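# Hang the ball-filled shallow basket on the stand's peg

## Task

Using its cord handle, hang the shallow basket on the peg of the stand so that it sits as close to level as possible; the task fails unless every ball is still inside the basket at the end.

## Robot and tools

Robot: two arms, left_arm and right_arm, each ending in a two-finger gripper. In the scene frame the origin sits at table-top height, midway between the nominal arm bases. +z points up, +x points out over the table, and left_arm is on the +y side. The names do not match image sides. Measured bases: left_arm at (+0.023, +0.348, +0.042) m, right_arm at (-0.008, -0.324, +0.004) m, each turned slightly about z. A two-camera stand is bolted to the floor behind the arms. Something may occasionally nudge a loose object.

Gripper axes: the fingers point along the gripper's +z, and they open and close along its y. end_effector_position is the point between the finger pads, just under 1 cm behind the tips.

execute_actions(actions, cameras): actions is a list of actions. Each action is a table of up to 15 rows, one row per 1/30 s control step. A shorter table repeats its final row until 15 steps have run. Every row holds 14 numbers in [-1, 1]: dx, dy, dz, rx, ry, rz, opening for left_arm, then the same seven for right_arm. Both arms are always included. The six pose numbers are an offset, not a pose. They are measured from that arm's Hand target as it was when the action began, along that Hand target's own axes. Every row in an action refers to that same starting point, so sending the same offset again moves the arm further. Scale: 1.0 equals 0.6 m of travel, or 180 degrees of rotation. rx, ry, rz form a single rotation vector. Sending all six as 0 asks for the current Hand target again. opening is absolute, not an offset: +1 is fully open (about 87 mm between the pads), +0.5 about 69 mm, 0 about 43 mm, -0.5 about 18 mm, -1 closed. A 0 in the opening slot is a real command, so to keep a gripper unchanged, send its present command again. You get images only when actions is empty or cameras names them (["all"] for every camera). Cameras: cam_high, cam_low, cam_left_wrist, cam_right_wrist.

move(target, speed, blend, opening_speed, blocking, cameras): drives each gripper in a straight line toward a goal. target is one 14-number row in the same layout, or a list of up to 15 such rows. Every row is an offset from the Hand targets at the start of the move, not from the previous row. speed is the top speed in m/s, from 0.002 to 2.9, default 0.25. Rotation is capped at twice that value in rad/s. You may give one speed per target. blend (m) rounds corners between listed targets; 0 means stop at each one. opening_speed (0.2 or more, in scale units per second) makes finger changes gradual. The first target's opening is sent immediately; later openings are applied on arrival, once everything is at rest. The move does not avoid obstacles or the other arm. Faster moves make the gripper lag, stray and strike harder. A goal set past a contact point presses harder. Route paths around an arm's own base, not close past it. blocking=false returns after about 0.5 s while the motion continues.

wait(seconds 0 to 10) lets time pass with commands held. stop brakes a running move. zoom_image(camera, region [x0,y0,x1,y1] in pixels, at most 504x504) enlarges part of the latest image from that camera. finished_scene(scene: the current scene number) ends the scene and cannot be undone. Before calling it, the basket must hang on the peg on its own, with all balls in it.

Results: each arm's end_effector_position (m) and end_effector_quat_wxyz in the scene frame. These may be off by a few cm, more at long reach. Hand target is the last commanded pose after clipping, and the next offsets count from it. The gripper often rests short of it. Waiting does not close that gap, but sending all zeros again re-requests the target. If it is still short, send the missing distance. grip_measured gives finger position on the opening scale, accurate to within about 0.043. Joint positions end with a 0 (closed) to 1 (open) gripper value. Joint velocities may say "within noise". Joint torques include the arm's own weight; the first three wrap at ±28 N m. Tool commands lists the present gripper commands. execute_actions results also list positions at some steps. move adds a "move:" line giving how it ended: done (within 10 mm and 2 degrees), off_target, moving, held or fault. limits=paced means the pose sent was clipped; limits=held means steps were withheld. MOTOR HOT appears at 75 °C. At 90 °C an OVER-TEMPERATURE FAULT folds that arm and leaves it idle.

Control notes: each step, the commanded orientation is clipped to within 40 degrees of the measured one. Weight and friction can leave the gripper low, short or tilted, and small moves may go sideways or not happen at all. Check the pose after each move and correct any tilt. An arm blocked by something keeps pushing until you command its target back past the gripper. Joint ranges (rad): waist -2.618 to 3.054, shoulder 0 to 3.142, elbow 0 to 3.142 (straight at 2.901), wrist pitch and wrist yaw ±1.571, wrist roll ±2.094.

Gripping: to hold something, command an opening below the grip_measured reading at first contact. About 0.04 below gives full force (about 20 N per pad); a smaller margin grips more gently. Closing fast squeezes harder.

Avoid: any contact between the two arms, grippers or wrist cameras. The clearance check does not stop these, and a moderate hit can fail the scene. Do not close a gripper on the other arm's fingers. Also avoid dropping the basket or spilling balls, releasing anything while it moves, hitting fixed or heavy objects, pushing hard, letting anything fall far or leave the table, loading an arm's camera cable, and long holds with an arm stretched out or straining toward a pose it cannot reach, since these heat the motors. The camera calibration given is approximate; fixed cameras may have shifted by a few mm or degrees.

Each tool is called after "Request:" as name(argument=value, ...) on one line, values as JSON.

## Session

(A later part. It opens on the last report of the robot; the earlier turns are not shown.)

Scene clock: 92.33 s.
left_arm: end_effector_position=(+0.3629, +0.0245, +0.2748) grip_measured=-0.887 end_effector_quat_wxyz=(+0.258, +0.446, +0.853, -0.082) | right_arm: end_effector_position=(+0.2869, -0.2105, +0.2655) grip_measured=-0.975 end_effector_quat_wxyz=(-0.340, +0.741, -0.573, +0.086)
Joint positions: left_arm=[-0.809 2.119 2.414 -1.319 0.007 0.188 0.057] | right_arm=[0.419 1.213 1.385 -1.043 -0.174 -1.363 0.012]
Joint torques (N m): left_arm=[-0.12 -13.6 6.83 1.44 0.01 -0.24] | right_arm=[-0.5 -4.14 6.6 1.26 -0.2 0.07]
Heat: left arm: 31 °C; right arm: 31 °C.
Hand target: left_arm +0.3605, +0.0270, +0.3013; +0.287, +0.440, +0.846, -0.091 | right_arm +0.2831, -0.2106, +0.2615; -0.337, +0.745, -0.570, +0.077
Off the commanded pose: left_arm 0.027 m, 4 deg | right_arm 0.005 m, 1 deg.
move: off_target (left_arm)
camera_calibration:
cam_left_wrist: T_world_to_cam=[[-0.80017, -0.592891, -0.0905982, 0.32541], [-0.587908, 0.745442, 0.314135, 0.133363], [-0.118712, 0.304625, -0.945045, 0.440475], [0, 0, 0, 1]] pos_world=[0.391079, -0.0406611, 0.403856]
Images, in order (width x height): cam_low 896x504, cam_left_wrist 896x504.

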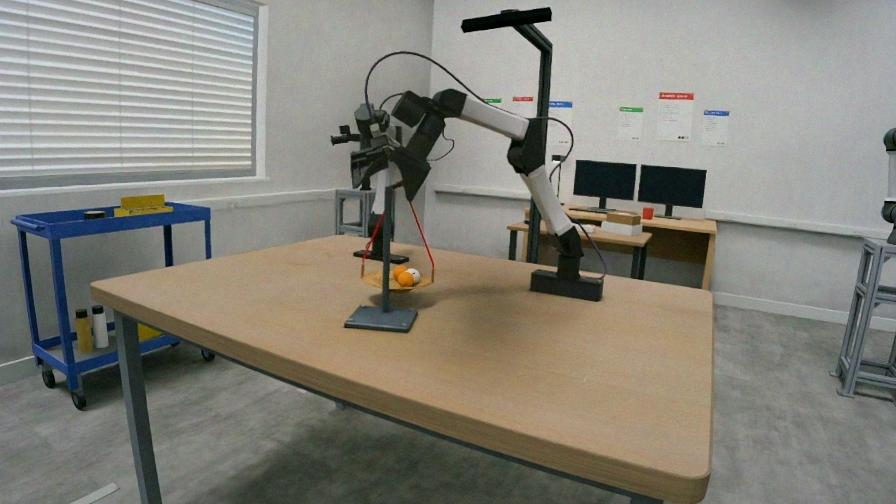

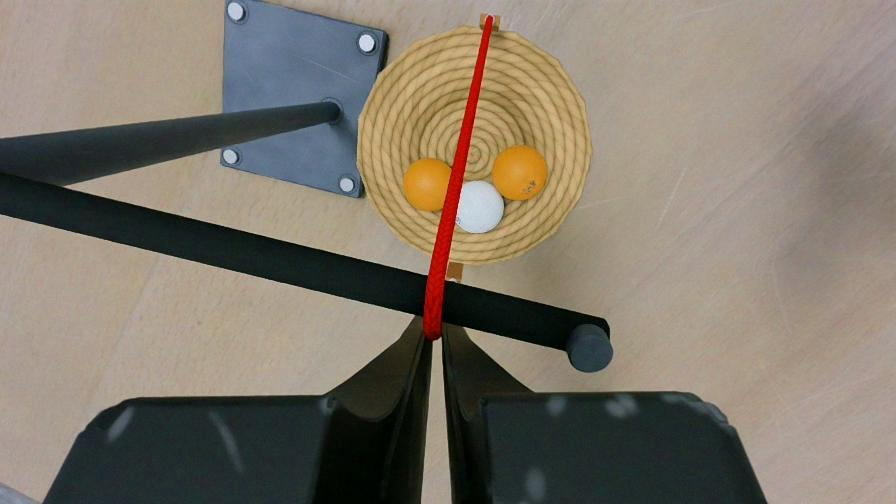

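Request:
move(target=[0.0025,0.0,-0.0045,0,0,0,-1,0,0,0,0,0,0,-1], speed=0.05, cameras=["cam_low"])

Request:
zoom_image(camera="cam_low", region=[350, 180, 460, 300])

Scene clock: 93.27 s.
left_arm: end_effector_position=(+0.3622, +0.0251, +0.2765) grip_measured=-0.887 end_effector_quat_wxyz=(+0.259, +0.446, +0.853, -0.082) | right_arm: end_effector_position=(+0.2869, -0.2105, +0.2655) grip_measured=-0.975 end_effector_quat_wxyz=(-0.340, +0.741, -0.573, +0.086)
Joint positions: left_arm=[-0.809 2.115 2.414 -1.32 0.007 0.188 0.057] | right_arm=[0.419 1.213 1.385 -1.043 -0.174 -1.363 0.012]
Joint torques (N m): left_arm=[-0.01 -14.01 6.04 1.45 0.03 -0.25] | right_arm=[-0.5 -4.14 6.6 1.26 -0.19 0.08]
Heat: left arm: 31 °C; right arm: 31 °C.
Hand target: left_arm +0.3588, +0.0291, +0.3027; +0.287, +0.440, +0.846, -0.091 | right_arm +0.2831, -0.2106, +0.2615; -0.337, +0.745, -0.570, +0.077
Off the commanded pose: left_arm 0.027 m, 3 deg | right_arm 0.005 m, 1 deg.
move: off_target (left_arm)
Images, in order (width x height): cam_low 896x504.

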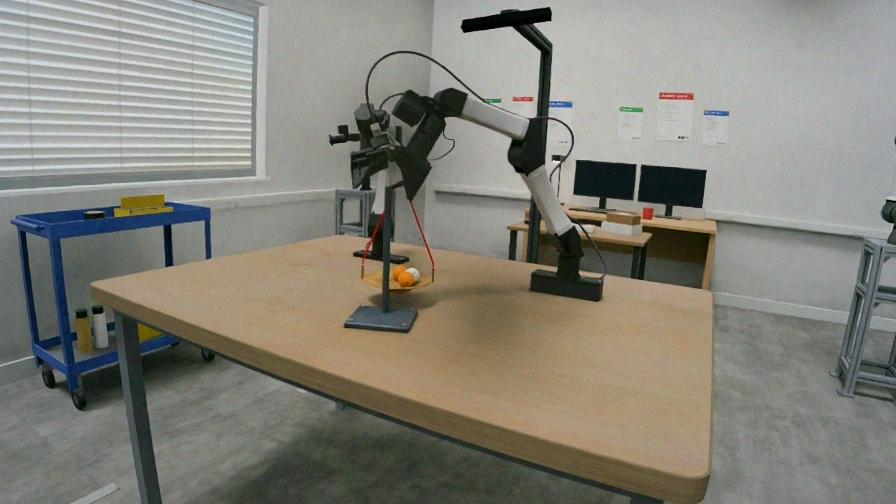

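Scaled by 4.200 from the camera's 896x504 image, which has a finer 1280x720 frame.

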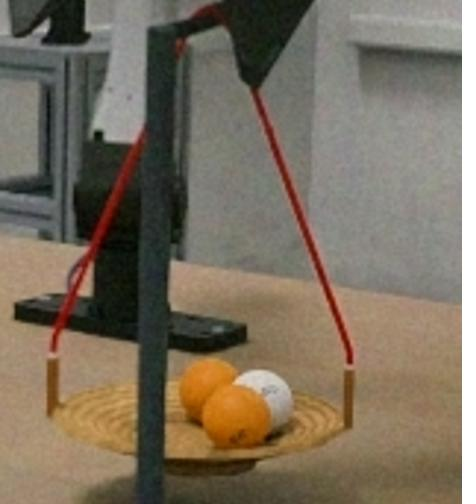

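Request:
move(target=[0.0025,0.0,-0.006,0,0,0,-1,0,0,0,0,0,0,-1], speed=0.05, cameras=["cam_low","cam_left_wrist"])

Request:
zoom_image(camera="cam_low", region=[350, 180, 460, 300])

Request:
zoom_image(camera="cam_left_wrist", region=[340, 220, 520, 400])

Scene clock: 94.13 s.
left_arm: end_effector_position=(+0.3613, +0.0260, +0.2813) grip_measured=-0.887 end_effector_quat_wxyz=(+0.264, +0.446, +0.851, -0.083) | right_arm: end_effector_position=(+0.2869, -0.2105, +0.2655) grip_measured=-0.975 end_effector_quat_wxyz=(-0.340, +0.741, -0.573, +0.086)
Joint positions: left_arm=[-0.809 2.104 2.414 -1.32 0.007 0.188 0.057] | right_arm=[0.419 1.213 1.385 -1.043 -0.174 -1.363 0.012]
Joint torques (N m): left_arm=[-0.02 -14 5.33 1.43 0.04 -0.2] | right_arm=[-0.51 -4.12 6.61 1.26 -0.2 0.08]
Heat: left arm: 30 °C; right arm: 31 °C.
Hand target: left_arm +0.3566, +0.0316, +0.3048; +0.287, +0.440, +0.846, -0.091 | right_arm +0.2831, -0.2106, +0.2615; -0.337, +0.745, -0.570, +0.077
Off the commanded pose: left_arm 0.025 m, 3 deg | right_arm 0.005 m, 1 deg.
move: off_target (left_arm)
camera_calibration:
cam_left_wrist: T_world_to_cam=[[-0.799278, -0.593769, -0.0926992, 0.325983], [-0.590863, 0.748282, 0.301588, 0.133704], [-0.109709, 0.295825, -0.948921, 0.444051], [0, 0, 0, 1]] pos_world=[0.388269, -0.0378512, 0.411264]
Images, in order (width x height): cam_low 896x504, cam_left_wrist 896x504.

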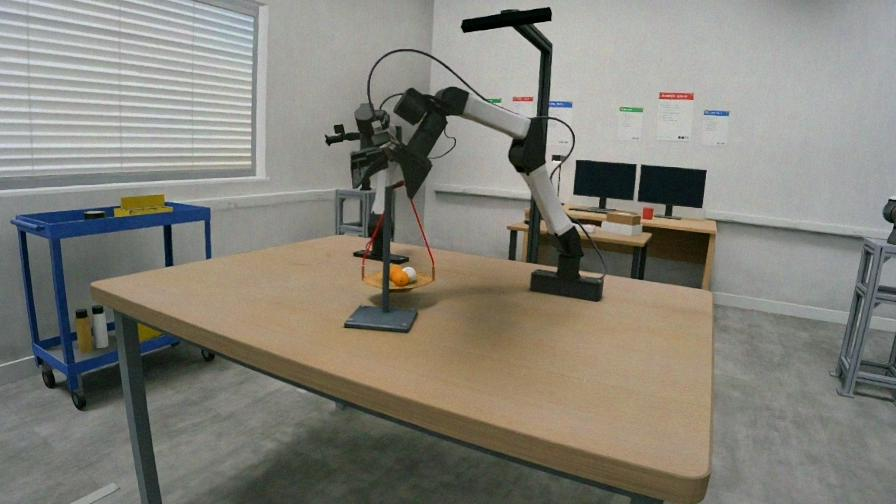

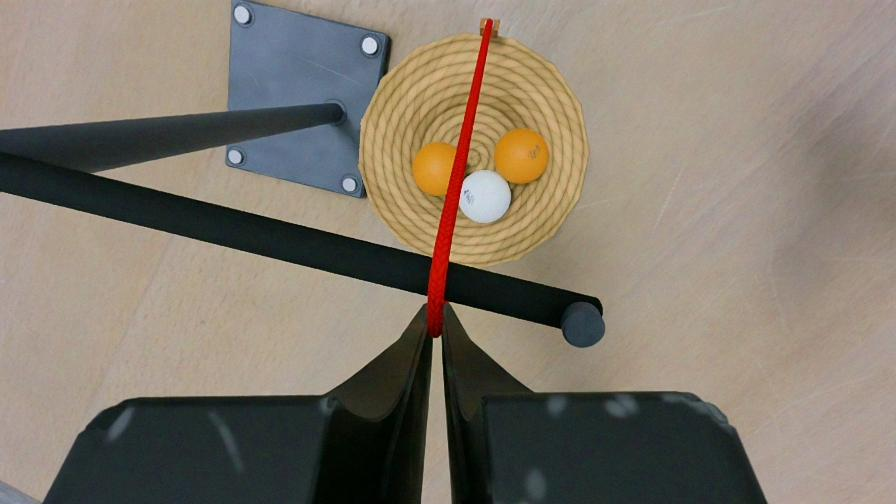

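Scaled by 4.200 from the camera's 896x504 image, which has a finer 1280x720 frame.

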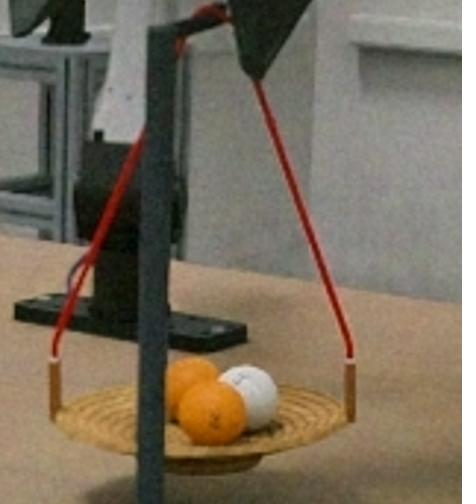

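Scaled by 2.800 from the camera's 896x504 image, which has a finer 1280x720 frame.

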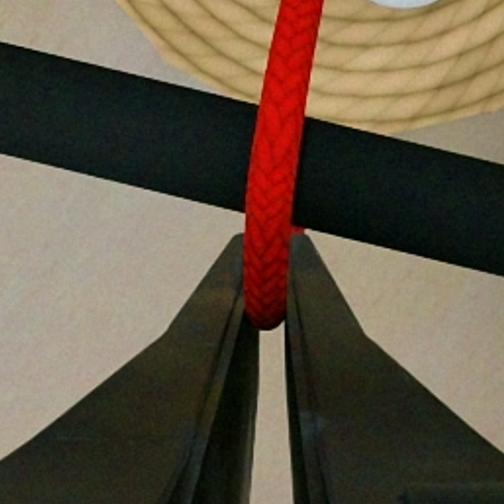

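Request:
move(target=[0,0,0.003,0,0,0,-0.4,0,0,0,0,0,0,-1], speed=0.05, opening_speed=0.3)

Request:
wait(seconds=1, cameras=["cam_low","cam_left_wrist"])

Request:
zoom_image(camera="cam_low", region=[350, 180, 460, 300])

Request:
zoom_image(camera="cam_left_wrist", region=[340, 220, 520, 400])

Scene clock: 96.50 s.
left_arm: end_effector_position=(+0.3613, +0.0260, +0.2813) grip_measured=-0.400 end_effector_quat_wxyz=(+0.264, +0.446, +0.851, -0.083) | right_arm: end_effector_position=(+0.2869, -0.2105, +0.2655) grip_measured=-0.975 end_effector_quat_wxyz=(-0.340, +0.741, -0.573, +0.086)
Joint positions: left_arm=[-0.809 2.104 2.414 -1.32 0.007 0.188 0.3] | right_arm=[0.419 1.213 1.385 -1.043 -0.174 -1.363 0.012]
Joint torques (N m): left_arm=[0.01 -13.86 5.16 1.49 0.03 -0.2] | right_arm=[-0.51 -4.12 6.61 1.26 -0.2 0.07]
Heat: left arm: 30 °C; right arm: 30 °C.
Hand target: left_arm +0.3574, +0.0309, +0.3034; +0.287, +0.440, +0.846, -0.091 | right_arm +0.2831, -0.2106, +0.2615; -0.337, +0.745, -0.570, +0.077
Off the commanded pose: left_arm 0.023 m, 3 deg | right_arm 0.005 m, 1 deg.
move: off_target (left_arm)

Scene clock: 97.50 s.
left_arm: end_effector_position=(+0.3613, +0.0260, +0.2813) grip_measured=-0.400 end_effector_quat_wxyz=(+0.264, +0.446, +0.851, -0.083) | right_arm: end_effector_position=(+0.2869, -0.2105, +0.2655) grip_measured=-0.975 end_effector_quat_wxyz=(-0.340, +0.741, -0.573, +0.086)
Joint positions: left_arm=[-0.809 2.104 2.414 -1.32 0.007 0.188 0.3] | right_arm=[0.419 1.213 1.385 -1.043 -0.174 -1.363 0.012]
Joint torques (N m): left_arm=[0.16 -13.91 5.01 1.5 0.03 -0.18] | right_arm=[-0.49 -4.14 6.61 1.26 -0.2 0.07]
Heat: left arm: 30 °C; right arm: 30 °C.
Hand target: left_arm +0.3574, +0.0309, +0.3034; +0.287, +0.440, +0.846, -0.091 | right_arm +0.2831, -0.2106, +0.2615; -0.337, +0.745, -0.570, +0.077
Tool commands: left_gripper/opening=-0.4 right_gripper/opening=-1.0
Off the commanded pose: left_arm 0.023 m, 3 deg | right_arm 0.005 m, 1 deg.
wait: 1.00 s; at rest by 0.17 s
camera_calibration:
cam_left_wrist: T_world_to_cam=[[-0.799278, -0.593769, -0.0926992, 0.325983], [-0.590863, 0.748282, 0.301588, 0.133704], [-0.109709, 0.295825, -0.948921, 0.444051], [0, 0, 0, 1]] pos_world=[0.388269, -0.0378512, 0.411264]
Images, in order (width x height): cam_low 896x504, cam_left_wrist 896x504.

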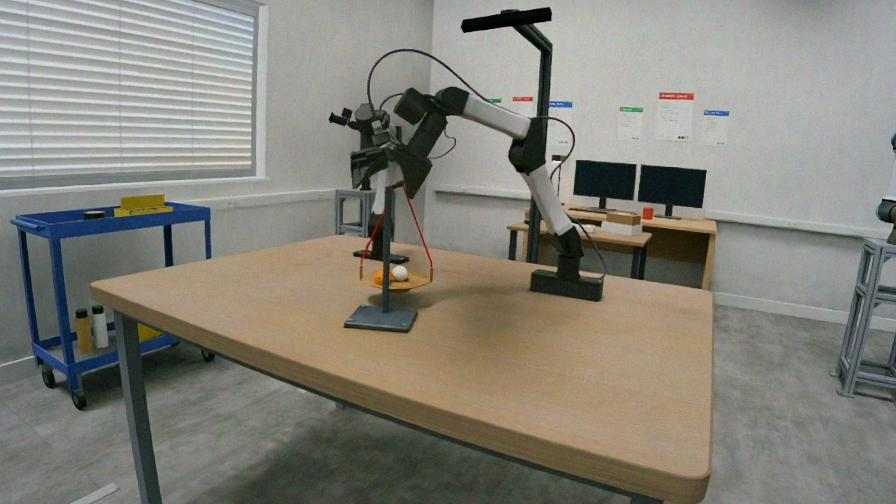

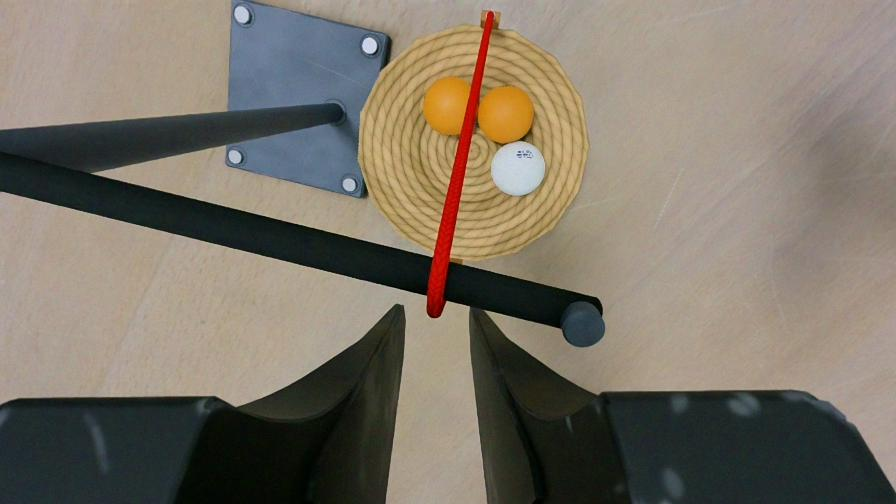

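Scaled by 4.200 from the camera's 896x504 image, which has a finer 1280x720 frame.

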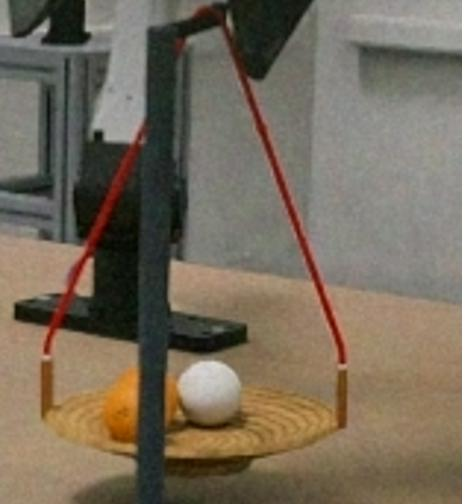

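Scaled by 2.800 from the camera's 896x504 image, which has a finer 1280x720 frame.

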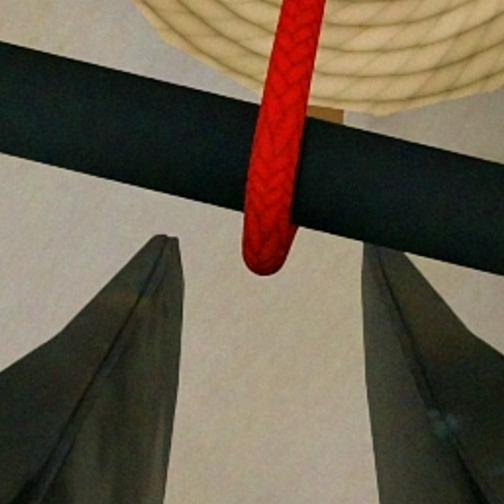

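Request:
move(target=[0.0217,0.0383,-0.112,0,0,0,-0.4,0,0,0,0,0,0,-1], speed=0.08)

Request:
wait(seconds=2.5, cameras=["cam_low","cam_left_wrist"])

Request:
zoom_image(camera="cam_low", region=[350, 180, 460, 300])

Scene clock: 99.23 s.
left_arm: end_effector_position=(+0.3466, +0.0763, +0.3380) grip_measured=-0.400 end_effector_quat_wxyz=(+0.274, +0.437, +0.852, -0.086) | right_arm: end_effector_position=(+0.2869, -0.2105, +0.2655) grip_measured=-0.975 end_effector_quat_wxyz=(-0.340, +0.741, -0.573, +0.086)
Joint positions: left_arm=[-0.739 2.061 2.622 -1.552 0.04 0.232 0.3] | right_arm=[0.419 1.213 1.385 -1.043 -0.174 -1.363 0.012]
Joint torques (N m): left_arm=[0.31 -11.23 5.37 1.46 0.11 -0.03] | right_arm=[-0.51 -4.14 6.6 1.26 -0.2 0.08]
Heat: left arm: 30 °C; right arm: 30 °C.
Hand target: left_arm +0.3426, +0.0810, +0.3535; +0.287, +0.439, +0.846, -0.091 | right_arm +0.2831, -0.2106, +0.2615; -0.337, +0.745, -0.570, +0.077
Off the commanded pose: left_arm 0.016 m, 2 deg | right_arm 0.005 m, 1 deg.
joint sent to its limit (left arm) — joint 4 (wrist pitch), lower limit. The joint targets still meet the commanded pose.
move: off_target (left_arm)

Scene clock: 101.73 s.
left_arm: end_effector_position=(+0.3466, +0.0763, +0.3379) grip_measured=-0.400 end_effector_quat_wxyz=(+0.273, +0.438, +0.852, -0.086) | right_arm: end_effector_position=(+0.2869, -0.2105, +0.2655) grip_measured=-0.975 end_effector_quat_wxyz=(-0.340, +0.741, -0.573, +0.086)
Joint positions: left_arm=[-0.739 2.061 2.622 -1.552 0.04 0.232 0.3] | right_arm=[0.419 1.213 1.385 -1.043 -0.174 -1.363 0.012]
Joint torques (N m): left_arm=[0.35 -11.22 5.44 1.45 0.11 -0.01] | right_arm=[-0.51 -4.14 6.58 1.26 -0.2 0.07]
Heat: left arm: 30 °C; right arm: 29 °C.
Hand target: left_arm +0.3426, +0.0810, +0.3535; +0.287, +0.439, +0.846, -0.091 | right_arm +0.2831, -0.2106, +0.2615; -0.337, +0.745, -0.570, +0.077
Tool commands: left_gripper/opening=-0.4 right_gripper/opening=-1.0
Off the commanded pose: left_arm 0.016 m, 2 deg | right_arm 0.005 m, 1 deg.
wait: 2.50 s; at rest by 0.17 s
camera_calibration:
cam_left_wrist: T_world_to_cam=[[-0.789027, -0.607339, -0.092603, 0.346829], [-0.605732, 0.743889, 0.282345, 0.082292], [-0.102593, 0.27887, -0.954833, 0.482174], [0, 0, 0, 1]] pos_world=[0.372972, 0.0149625, 0.469278]
Images, in order (width x height): cam_low 896x504, cam_left_wrist 896x504.

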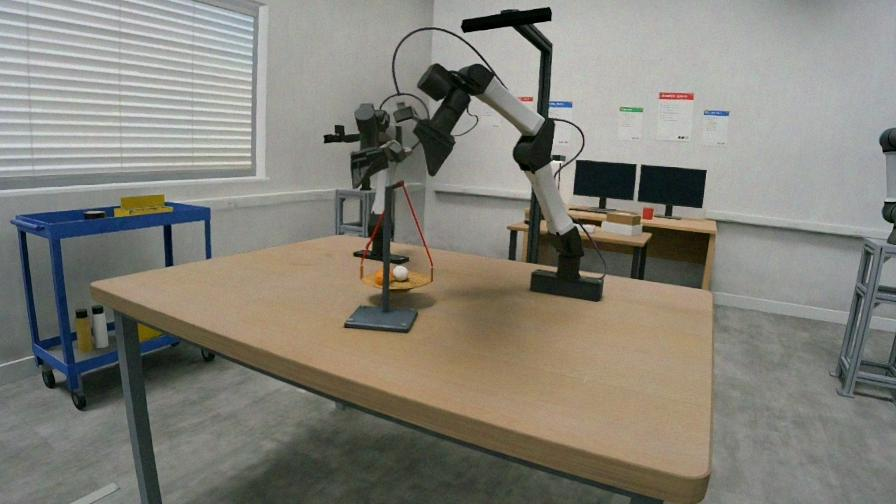

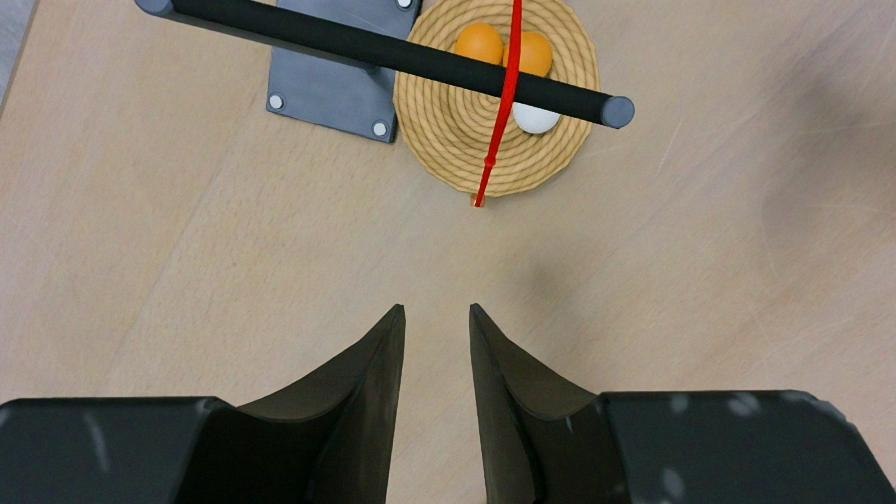

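Scaled by 4.200 from the camera's 896x504 image, which has a finer 1280x720 frame.

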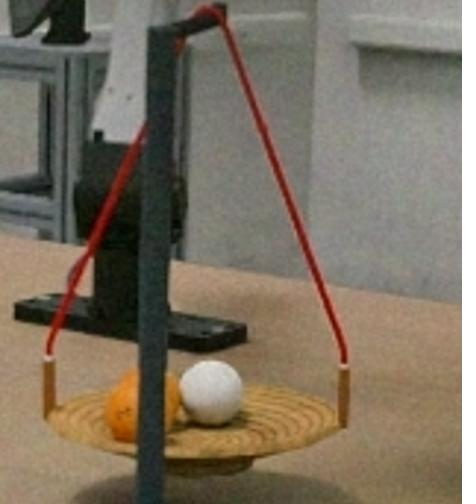

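Request:
finished_scene(scene=3)

The scene is finished: the task was done.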